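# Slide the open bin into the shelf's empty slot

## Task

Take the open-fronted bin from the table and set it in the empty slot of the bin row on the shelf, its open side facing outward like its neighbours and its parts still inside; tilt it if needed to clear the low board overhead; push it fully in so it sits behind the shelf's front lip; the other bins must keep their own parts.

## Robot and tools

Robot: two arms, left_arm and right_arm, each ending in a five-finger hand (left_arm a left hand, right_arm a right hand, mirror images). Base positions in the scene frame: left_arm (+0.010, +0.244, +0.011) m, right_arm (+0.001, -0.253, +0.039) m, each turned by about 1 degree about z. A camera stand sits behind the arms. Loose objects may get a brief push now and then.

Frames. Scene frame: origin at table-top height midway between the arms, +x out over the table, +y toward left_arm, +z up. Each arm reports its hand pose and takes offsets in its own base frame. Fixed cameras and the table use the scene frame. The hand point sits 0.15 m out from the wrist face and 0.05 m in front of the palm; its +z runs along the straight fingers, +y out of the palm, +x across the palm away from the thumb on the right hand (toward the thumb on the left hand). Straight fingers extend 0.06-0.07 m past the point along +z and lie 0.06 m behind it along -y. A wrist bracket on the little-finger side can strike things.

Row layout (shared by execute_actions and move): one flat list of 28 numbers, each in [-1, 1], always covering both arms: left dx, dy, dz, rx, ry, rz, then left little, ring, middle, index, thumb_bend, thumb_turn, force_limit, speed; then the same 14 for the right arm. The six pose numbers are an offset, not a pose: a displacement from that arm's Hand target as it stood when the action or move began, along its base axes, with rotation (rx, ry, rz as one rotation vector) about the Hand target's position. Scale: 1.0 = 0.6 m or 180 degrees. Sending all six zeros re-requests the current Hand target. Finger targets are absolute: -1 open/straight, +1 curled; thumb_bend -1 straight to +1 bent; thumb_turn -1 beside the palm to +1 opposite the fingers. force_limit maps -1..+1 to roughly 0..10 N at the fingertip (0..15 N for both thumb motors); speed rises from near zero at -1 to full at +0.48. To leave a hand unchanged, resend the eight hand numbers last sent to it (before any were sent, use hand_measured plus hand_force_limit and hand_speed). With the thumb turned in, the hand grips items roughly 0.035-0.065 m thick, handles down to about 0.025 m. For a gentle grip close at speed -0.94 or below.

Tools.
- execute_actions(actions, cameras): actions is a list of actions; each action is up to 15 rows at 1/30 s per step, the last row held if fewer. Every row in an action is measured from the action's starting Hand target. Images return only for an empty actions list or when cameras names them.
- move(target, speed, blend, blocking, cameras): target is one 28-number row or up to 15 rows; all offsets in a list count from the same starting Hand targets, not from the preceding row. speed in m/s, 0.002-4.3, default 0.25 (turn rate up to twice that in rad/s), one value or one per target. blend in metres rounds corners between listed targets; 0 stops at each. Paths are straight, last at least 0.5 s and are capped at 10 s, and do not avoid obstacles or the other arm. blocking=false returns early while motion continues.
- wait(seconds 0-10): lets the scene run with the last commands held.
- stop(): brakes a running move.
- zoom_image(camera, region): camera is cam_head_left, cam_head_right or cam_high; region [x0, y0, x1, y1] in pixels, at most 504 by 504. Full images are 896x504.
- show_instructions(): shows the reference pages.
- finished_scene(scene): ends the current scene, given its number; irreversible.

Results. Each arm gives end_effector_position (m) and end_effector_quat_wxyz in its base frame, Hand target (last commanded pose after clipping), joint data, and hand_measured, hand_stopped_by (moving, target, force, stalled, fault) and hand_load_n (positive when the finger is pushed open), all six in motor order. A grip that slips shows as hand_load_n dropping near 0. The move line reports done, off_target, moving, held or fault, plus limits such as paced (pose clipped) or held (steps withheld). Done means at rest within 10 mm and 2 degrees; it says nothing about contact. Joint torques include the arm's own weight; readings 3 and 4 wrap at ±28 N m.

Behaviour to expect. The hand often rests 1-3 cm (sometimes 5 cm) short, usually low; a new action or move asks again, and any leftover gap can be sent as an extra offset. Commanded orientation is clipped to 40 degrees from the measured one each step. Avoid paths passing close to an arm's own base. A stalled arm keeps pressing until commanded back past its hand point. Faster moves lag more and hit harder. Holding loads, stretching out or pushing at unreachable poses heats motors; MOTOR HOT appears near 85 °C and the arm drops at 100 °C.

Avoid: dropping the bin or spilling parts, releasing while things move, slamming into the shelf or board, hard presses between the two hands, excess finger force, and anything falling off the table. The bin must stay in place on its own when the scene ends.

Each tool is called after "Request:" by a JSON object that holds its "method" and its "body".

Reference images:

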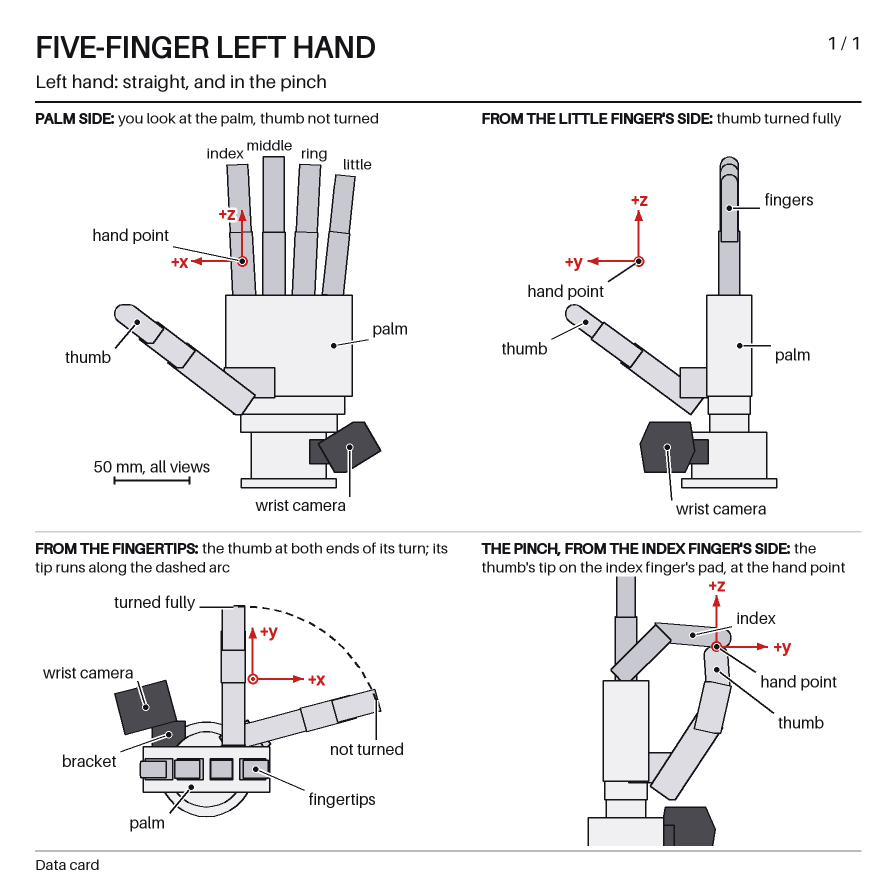

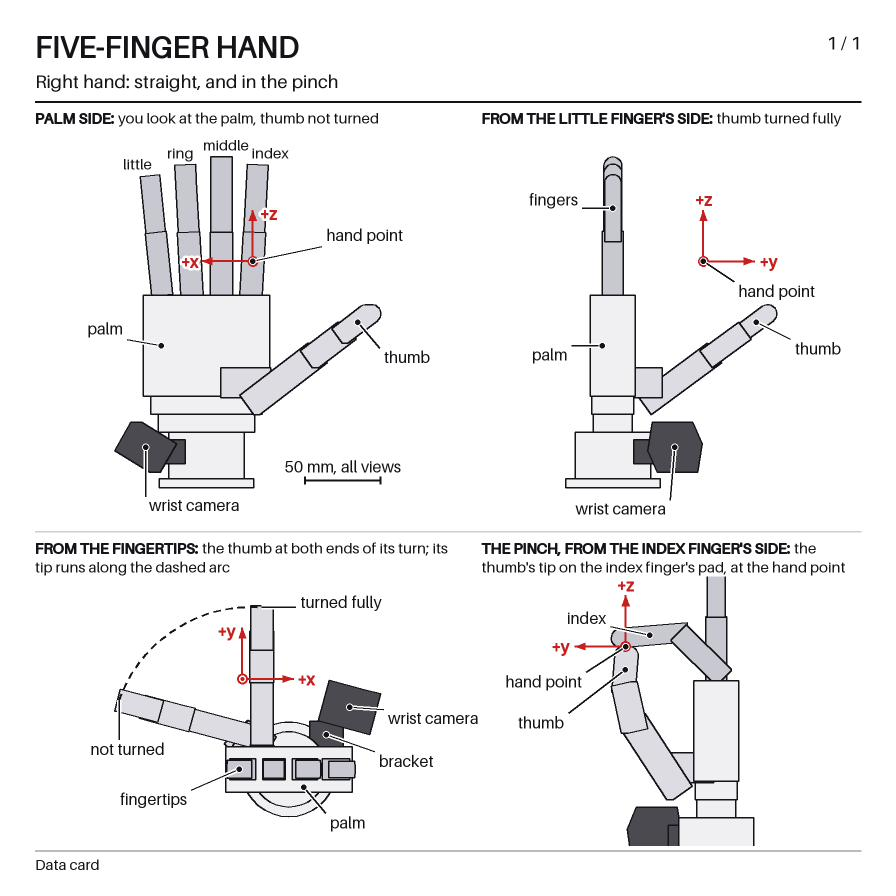

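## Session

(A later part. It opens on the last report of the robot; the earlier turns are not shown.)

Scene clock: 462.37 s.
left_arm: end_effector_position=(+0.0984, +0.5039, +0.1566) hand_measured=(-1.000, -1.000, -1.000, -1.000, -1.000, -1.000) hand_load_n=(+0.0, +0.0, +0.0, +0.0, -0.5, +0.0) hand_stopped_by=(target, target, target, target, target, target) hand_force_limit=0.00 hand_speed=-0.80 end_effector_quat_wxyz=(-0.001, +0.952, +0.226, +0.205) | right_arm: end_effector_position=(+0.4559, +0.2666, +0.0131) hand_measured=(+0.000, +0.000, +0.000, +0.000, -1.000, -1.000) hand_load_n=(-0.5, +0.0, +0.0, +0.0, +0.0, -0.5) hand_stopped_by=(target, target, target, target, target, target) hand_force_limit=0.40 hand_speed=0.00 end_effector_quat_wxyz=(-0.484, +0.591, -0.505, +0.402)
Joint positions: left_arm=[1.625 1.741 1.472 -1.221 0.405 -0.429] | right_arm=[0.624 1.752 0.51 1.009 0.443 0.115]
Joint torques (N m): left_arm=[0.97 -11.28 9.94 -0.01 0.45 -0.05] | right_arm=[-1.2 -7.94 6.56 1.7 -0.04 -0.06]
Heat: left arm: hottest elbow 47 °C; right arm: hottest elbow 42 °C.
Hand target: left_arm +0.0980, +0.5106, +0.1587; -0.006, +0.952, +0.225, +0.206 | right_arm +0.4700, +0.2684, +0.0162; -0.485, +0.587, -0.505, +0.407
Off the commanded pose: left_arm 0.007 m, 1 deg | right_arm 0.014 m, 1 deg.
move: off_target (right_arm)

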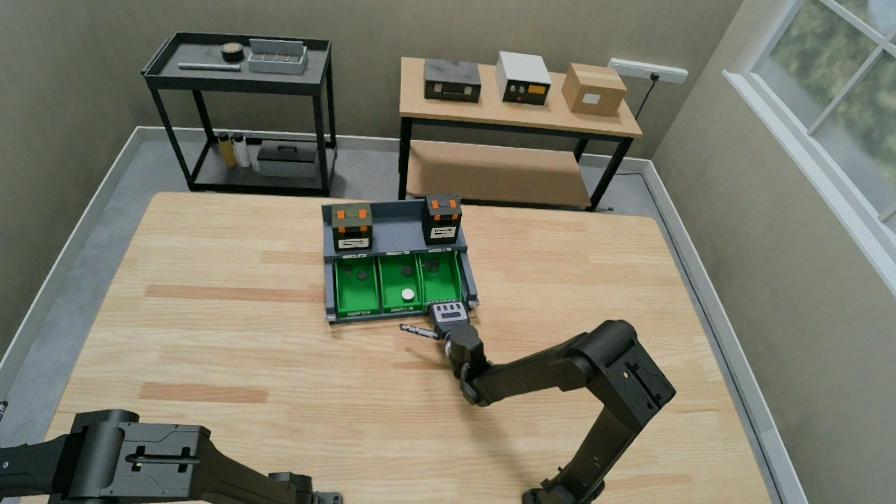

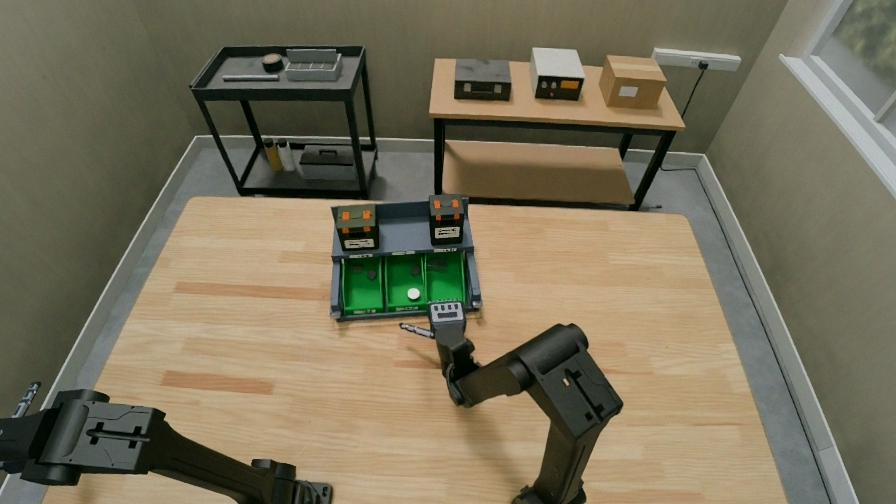

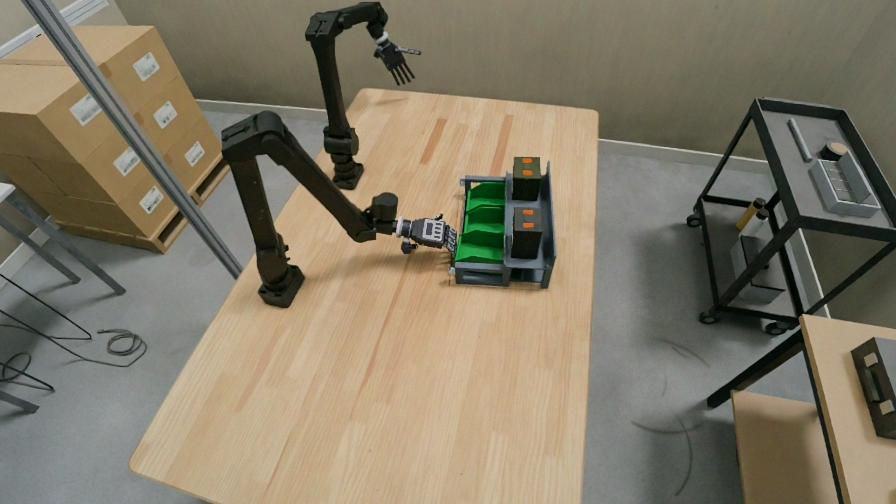

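Request:
{"method": "move", "body": {"target": [0,0,0,0,0,0,-1,-1,-1,-1,-1,-1,0,-0.8,0.018,0.0028,0.003,0,0,0,0,0,0,0,-1,-1,0.4,0], "speed": 0.05, "cameras": ["cam_high","cam_head_right"]}}

Request:
{"method": "zoom_image", "body": {"camera": "cam_high", "region": [410, 200, 510, 300]}}

Request:
{"method": "zoom_image", "body": {"camera": "cam_head_right", "region": [400, 240, 500, 350]}}

Scene clock: 468.33 s.
left_arm: end_effector_position=(+0.0984, +0.5039, +0.1566) hand_measured=(-1.000, -1.000, -1.000, -1.000, -1.000, -1.000) hand_load_n=(+0.0, +0.0, +0.0, +0.0, +0.0, +0.5) hand_stopped_by=(target, target, target, target, target, target) hand_force_limit=0.00 hand_speed=-0.80 end_effector_quat_wxyz=(-0.001, +0.952, +0.226, +0.205) | right_arm: end_effector_position=(+0.4657, +0.2674, +0.0134) hand_measured=(+0.000, +0.000, +0.000, +0.000, -1.000, -1.000) hand_load_n=(-1.0, +0.0, +0.0, +0.0, +0.0, +0.0) hand_stopped_by=(target, target, target, target, target, target) hand_force_limit=0.40 hand_speed=0.00 end_effector_quat_wxyz=(-0.482, +0.592, -0.506, +0.402)
Joint positions: left_arm=[1.625 1.741 1.472 -1.221 0.405 -0.429] | right_arm=[0.61 1.759 0.535 0.989 0.432 0.112]
Joint torques (N m): left_arm=[1.03 -11.28 9.95 -0.01 0.46 -0.05] | right_arm=[-1.2 -8.35 6.87 1.7 -0.07 -0.05]
Motor temperatures (°C): left_arm=[29 32 47 26 29 29] | right_arm=[29 31 41 30 28 28]
Heat: left arm: hottest elbow 47 °C; right arm: hottest elbow 41 °C.
Hand target: left_arm +0.0980, +0.5106, +0.1587; -0.006, +0.952, +0.225, +0.206 | right_arm +0.4808, +0.2701, +0.0180; -0.485, +0.587, -0.505, +0.407
Off the commanded pose: left_arm 0.007 m, 1 deg | right_arm 0.016 m, 1 deg.
move: off_target (right_arm)
Images, in order (width x height): cam_head_right 896x504, cam_high 896x504.

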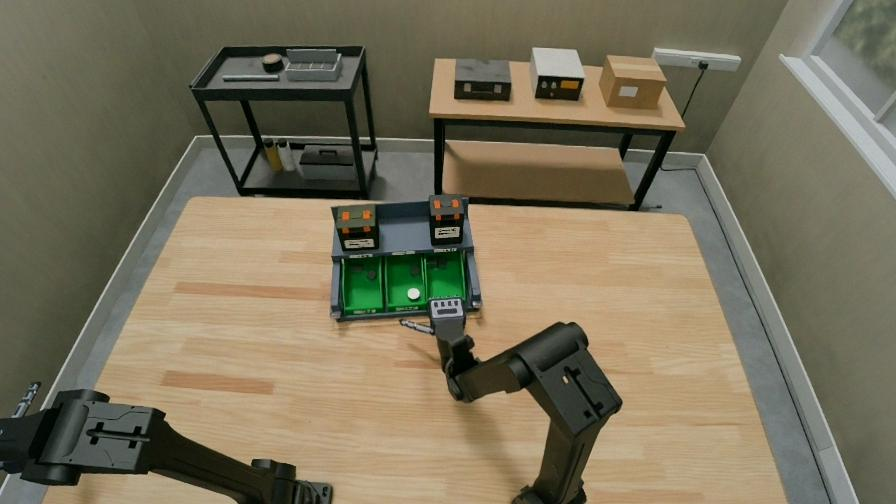

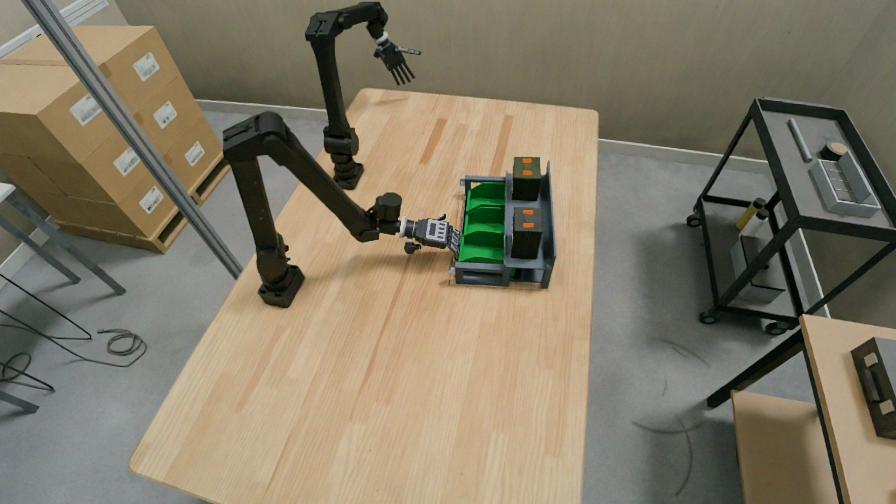

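Scaled by 5.040 from the camera's 896x504 image, which has a finer 1280x720 frame.

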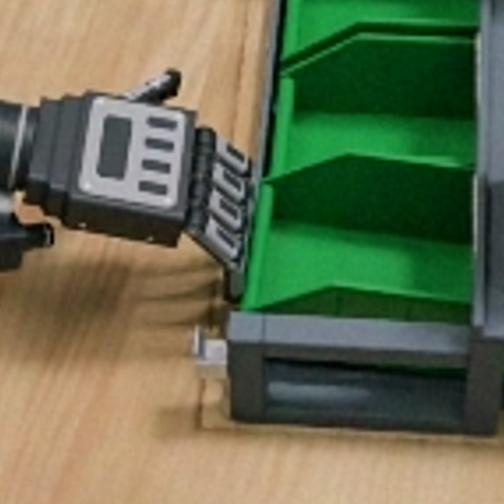

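Scaled by 4.582 from the camera's 896x504 image, which has a finer 1280x720 frame.

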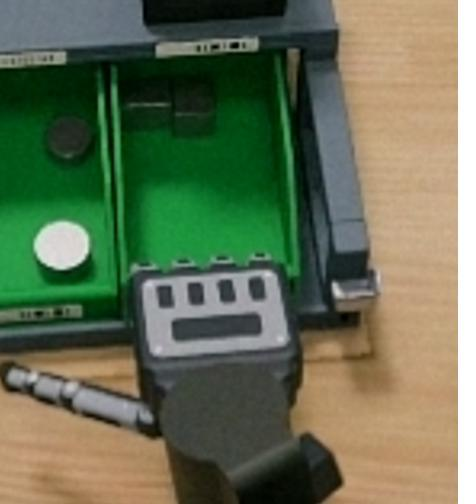

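Request:
{"method": "move", "body": {"target": [0,0,0,0,0,0,-1,-1,-1,-1,-1,-1,0,-0.8,0.01,0.0018,0.002,0,0,0,0,0,0,0,-1,-1,0.4,0], "speed": 0.04, "cameras": ["cam_high","cam_head_left","cam_head_right"]}}

Request:
{"method": "zoom_image", "body": {"camera": "cam_high", "region": [410, 200, 510, 300]}}

Request:
{"method": "zoom_image", "body": {"camera": "cam_head_left", "region": [400, 240, 500, 350]}}

Scene clock: 471.80 s.
left_arm: end_effector_position=(+0.0984, +0.5039, +0.1566) hand_measured=(-1.000, -1.000, -1.000, -1.000, -1.000, -1.000) hand_load_n=(+0.0, +0.5, +0.0, +0.0, +0.0, +0.5) hand_stopped_by=(target, target, target, target, target, target) hand_force_limit=0.00 hand_speed=-0.80 end_effector_quat_wxyz=(-0.001, +0.952, +0.226, +0.205) | right_arm: end_effector_position=(+0.4714, +0.2688, +0.0143) hand_measured=(+0.000, +0.000, +0.000, +0.000, -1.000, -1.000) hand_load_n=(+0.0, +0.0, -1.0, +0.0, +0.0, +0.0) hand_stopped_by=(target, target, target, target, target, target) hand_force_limit=0.40 hand_speed=0.00 end_effector_quat_wxyz=(-0.482, +0.592, -0.505, +0.402)
Joint positions: left_arm=[1.625 1.741 1.472 -1.221 0.405 -0.429] | right_arm=[0.604 1.763 0.55 0.977 0.424 0.11]
Joint torques (N m): left_arm=[1.03 -11.34 9.95 -0.01 0.46 -0.05] | right_arm=[-1.2 -8.53 6.97 1.72 -0.03 -0.05]
Heat: left arm: hottest elbow 47 °C; right arm: hottest elbow 41 °C.
Hand target: left_arm +0.0980, +0.5106, +0.1587; -0.006, +0.952, +0.225, +0.206 | right_arm +0.4868, +0.2709, +0.0192; -0.485, +0.586, -0.505, +0.408
Off the commanded pose: left_arm 0.007 m, 1 deg | right_arm 0.016 m, 1 deg.
move: off_target (right_arm)

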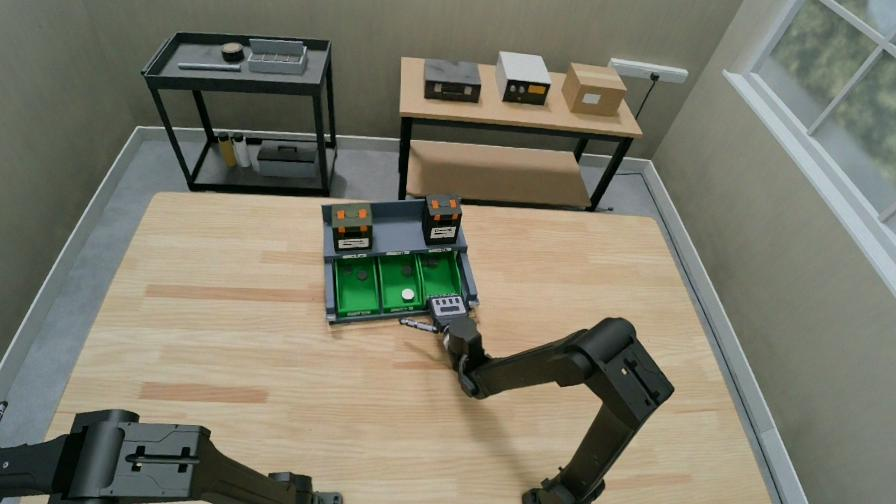

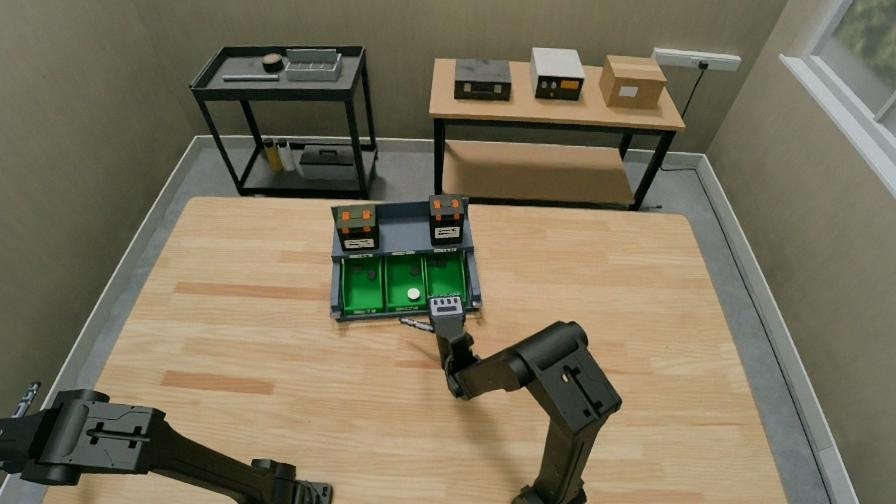

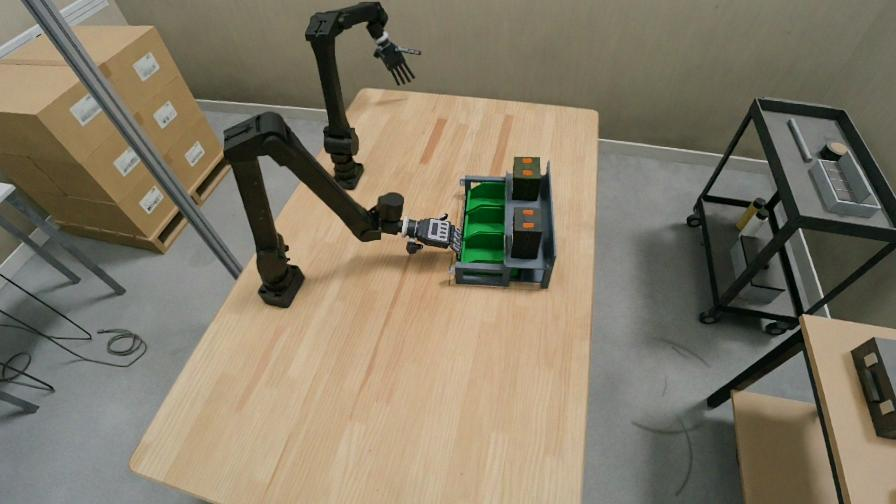

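Scaled by 5.040 from the camera's 896x504 image, which has a finer 1280x720 frame.

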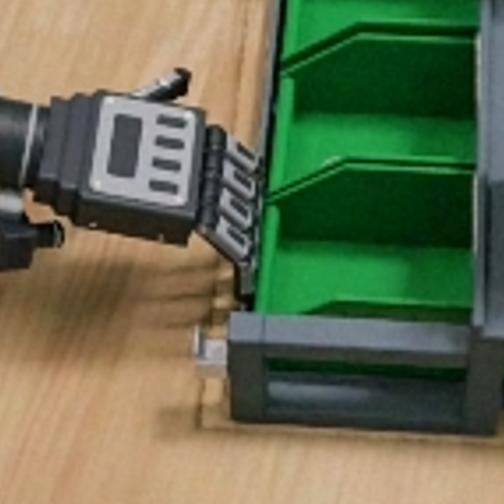

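Scaled by 4.582 from the camera's 896x504 image, which has a finer 1280x720 frame.

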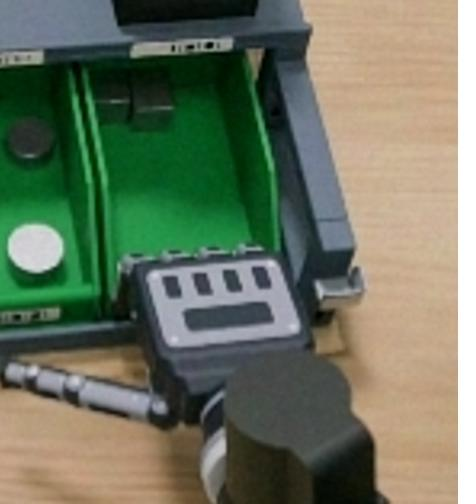

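Request:
{"method": "move", "body": {"target": [[0,0,0,0,0,0,-1,-1,-1,-1,-1,-1,0,-0.8,-0.06,-0.01,0.01,0,0,0,0,0,0,0,-1,-1,0.4,0],[0,0,0,0,0,0,-1,-1,-1,-1,-1,-1,0,-0.8,-0.2,-0.05,0.06,0,0,0,0,0,0,0,-1,-1,0.4,0]], "speed": 0.12, "blend": 0.01, "cameras": ["cam_high","cam_head_left","cam_head_right"]}}

Request:
{"method": "zoom_image", "body": {"camera": "cam_high", "region": [430, 190, 500, 290]}}

Request:
{"method": "zoom_image", "body": {"camera": "cam_head_left", "region": [400, 240, 500, 350]}}

Request:
{"method": "zoom_image", "body": {"camera": "cam_head_right", "region": [400, 240, 500, 350]}}

Scene clock: 476.80 s.
left_arm: end_effector_position=(+0.0984, +0.5039, +0.1566) hand_measured=(-1.000, -1.000, -1.000, -1.000, -1.000, -1.000) hand_load_n=(+0.0, +0.0, +0.0, +0.0, +0.0, +0.0) hand_stopped_by=(target, target, target, target, target, target) hand_force_limit=0.00 hand_speed=-0.80 end_effector_quat_wxyz=(-0.001, +0.952, +0.226, +0.205) | right_arm: end_effector_position=(+0.3701, +0.2371, +0.0524) hand_measured=(+0.000, +0.000, +0.000, +0.000, -1.000, -1.000) hand_load_n=(-0.5, +0.0, +0.0, +0.0, +0.0, +0.0) hand_stopped_by=(target, target, target, target, target, target) hand_force_limit=0.40 hand_speed=0.00 end_effector_quat_wxyz=(-0.480, +0.587, -0.506, +0.411)
Joint positions: left_arm=[1.625 1.741 1.472 -1.221 0.405 -0.429] | right_arm=[0.737 1.43 0.291 0.899 0.572 0.136]
Joint torques (N m): left_arm=[1.03 -11.28 9.94 -0.01 0.46 -0.05] | right_arm=[0.91 -6.18 4.86 1.54 0.19 0.11]
Heat: left arm: hottest elbow 47 °C; right arm: hottest elbow 41 °C.
Hand target: left_arm +0.0980, +0.5106, +0.1587; -0.006, +0.952, +0.225, +0.206 | right_arm +0.3669, +0.2410, +0.0552; -0.485, +0.586, -0.505, +0.407
Off the commanded pose: left_arm 0.007 m, 1 deg | right_arm 0.006 m, 1 deg.
move: done

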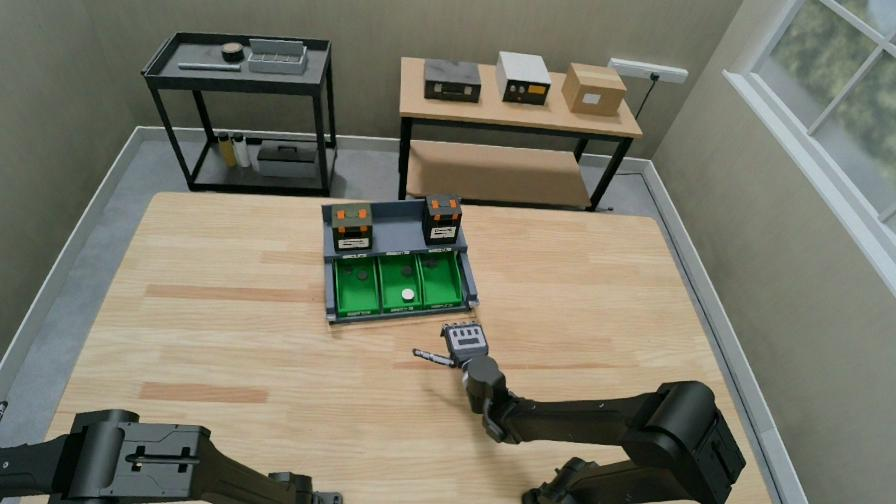

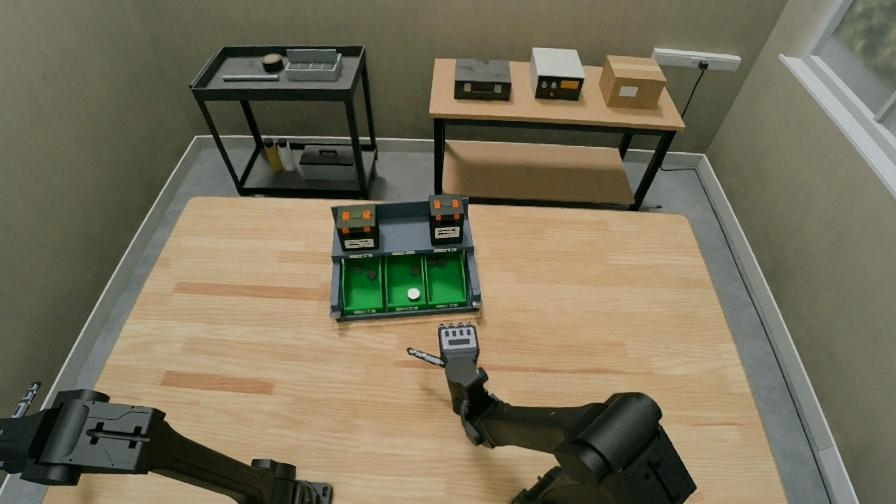

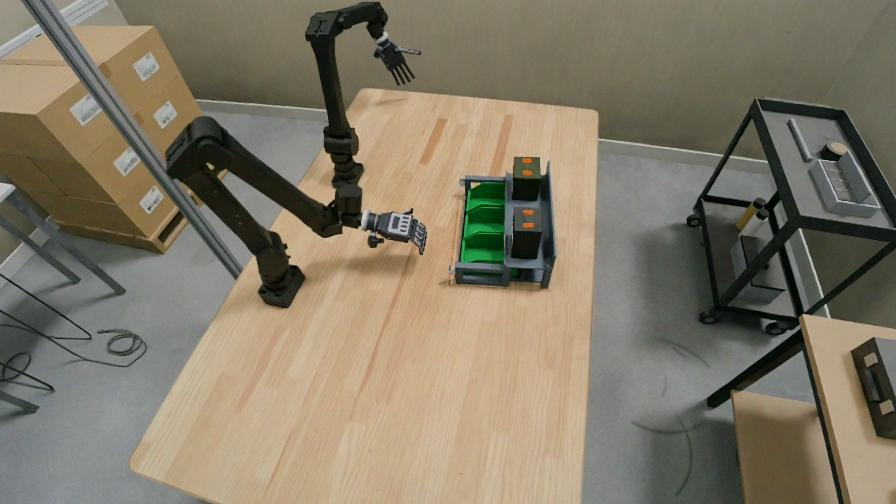

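Scaled by 5.040 from the camera's 896x504 image, which has a finer 1280x720 frame.

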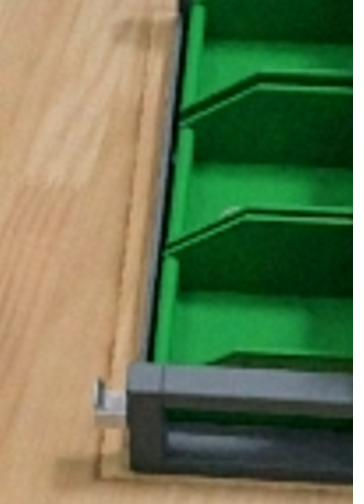

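Scaled by 4.582 from the camera's 896x504 image, which has a finer 1280x720 frame.

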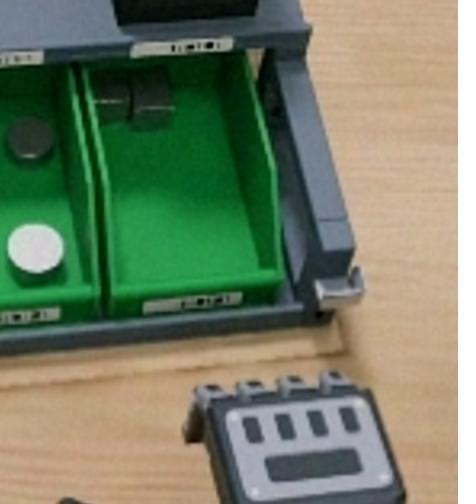

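Scaled by 4.582 from the camera's 896x504 image, which has a finer 1280x720 frame.

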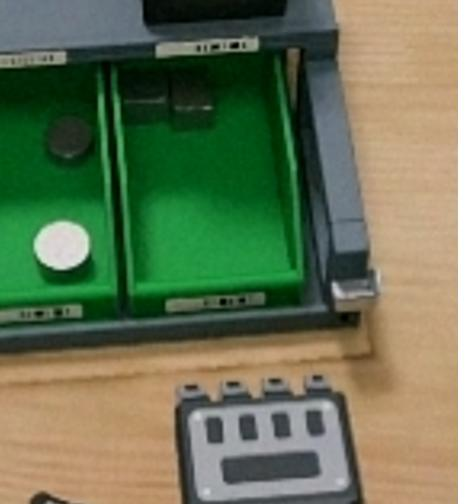

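Request:
{"method": "finished_scene", "body": {"scene": 2}}

The scene is finished: the task was done.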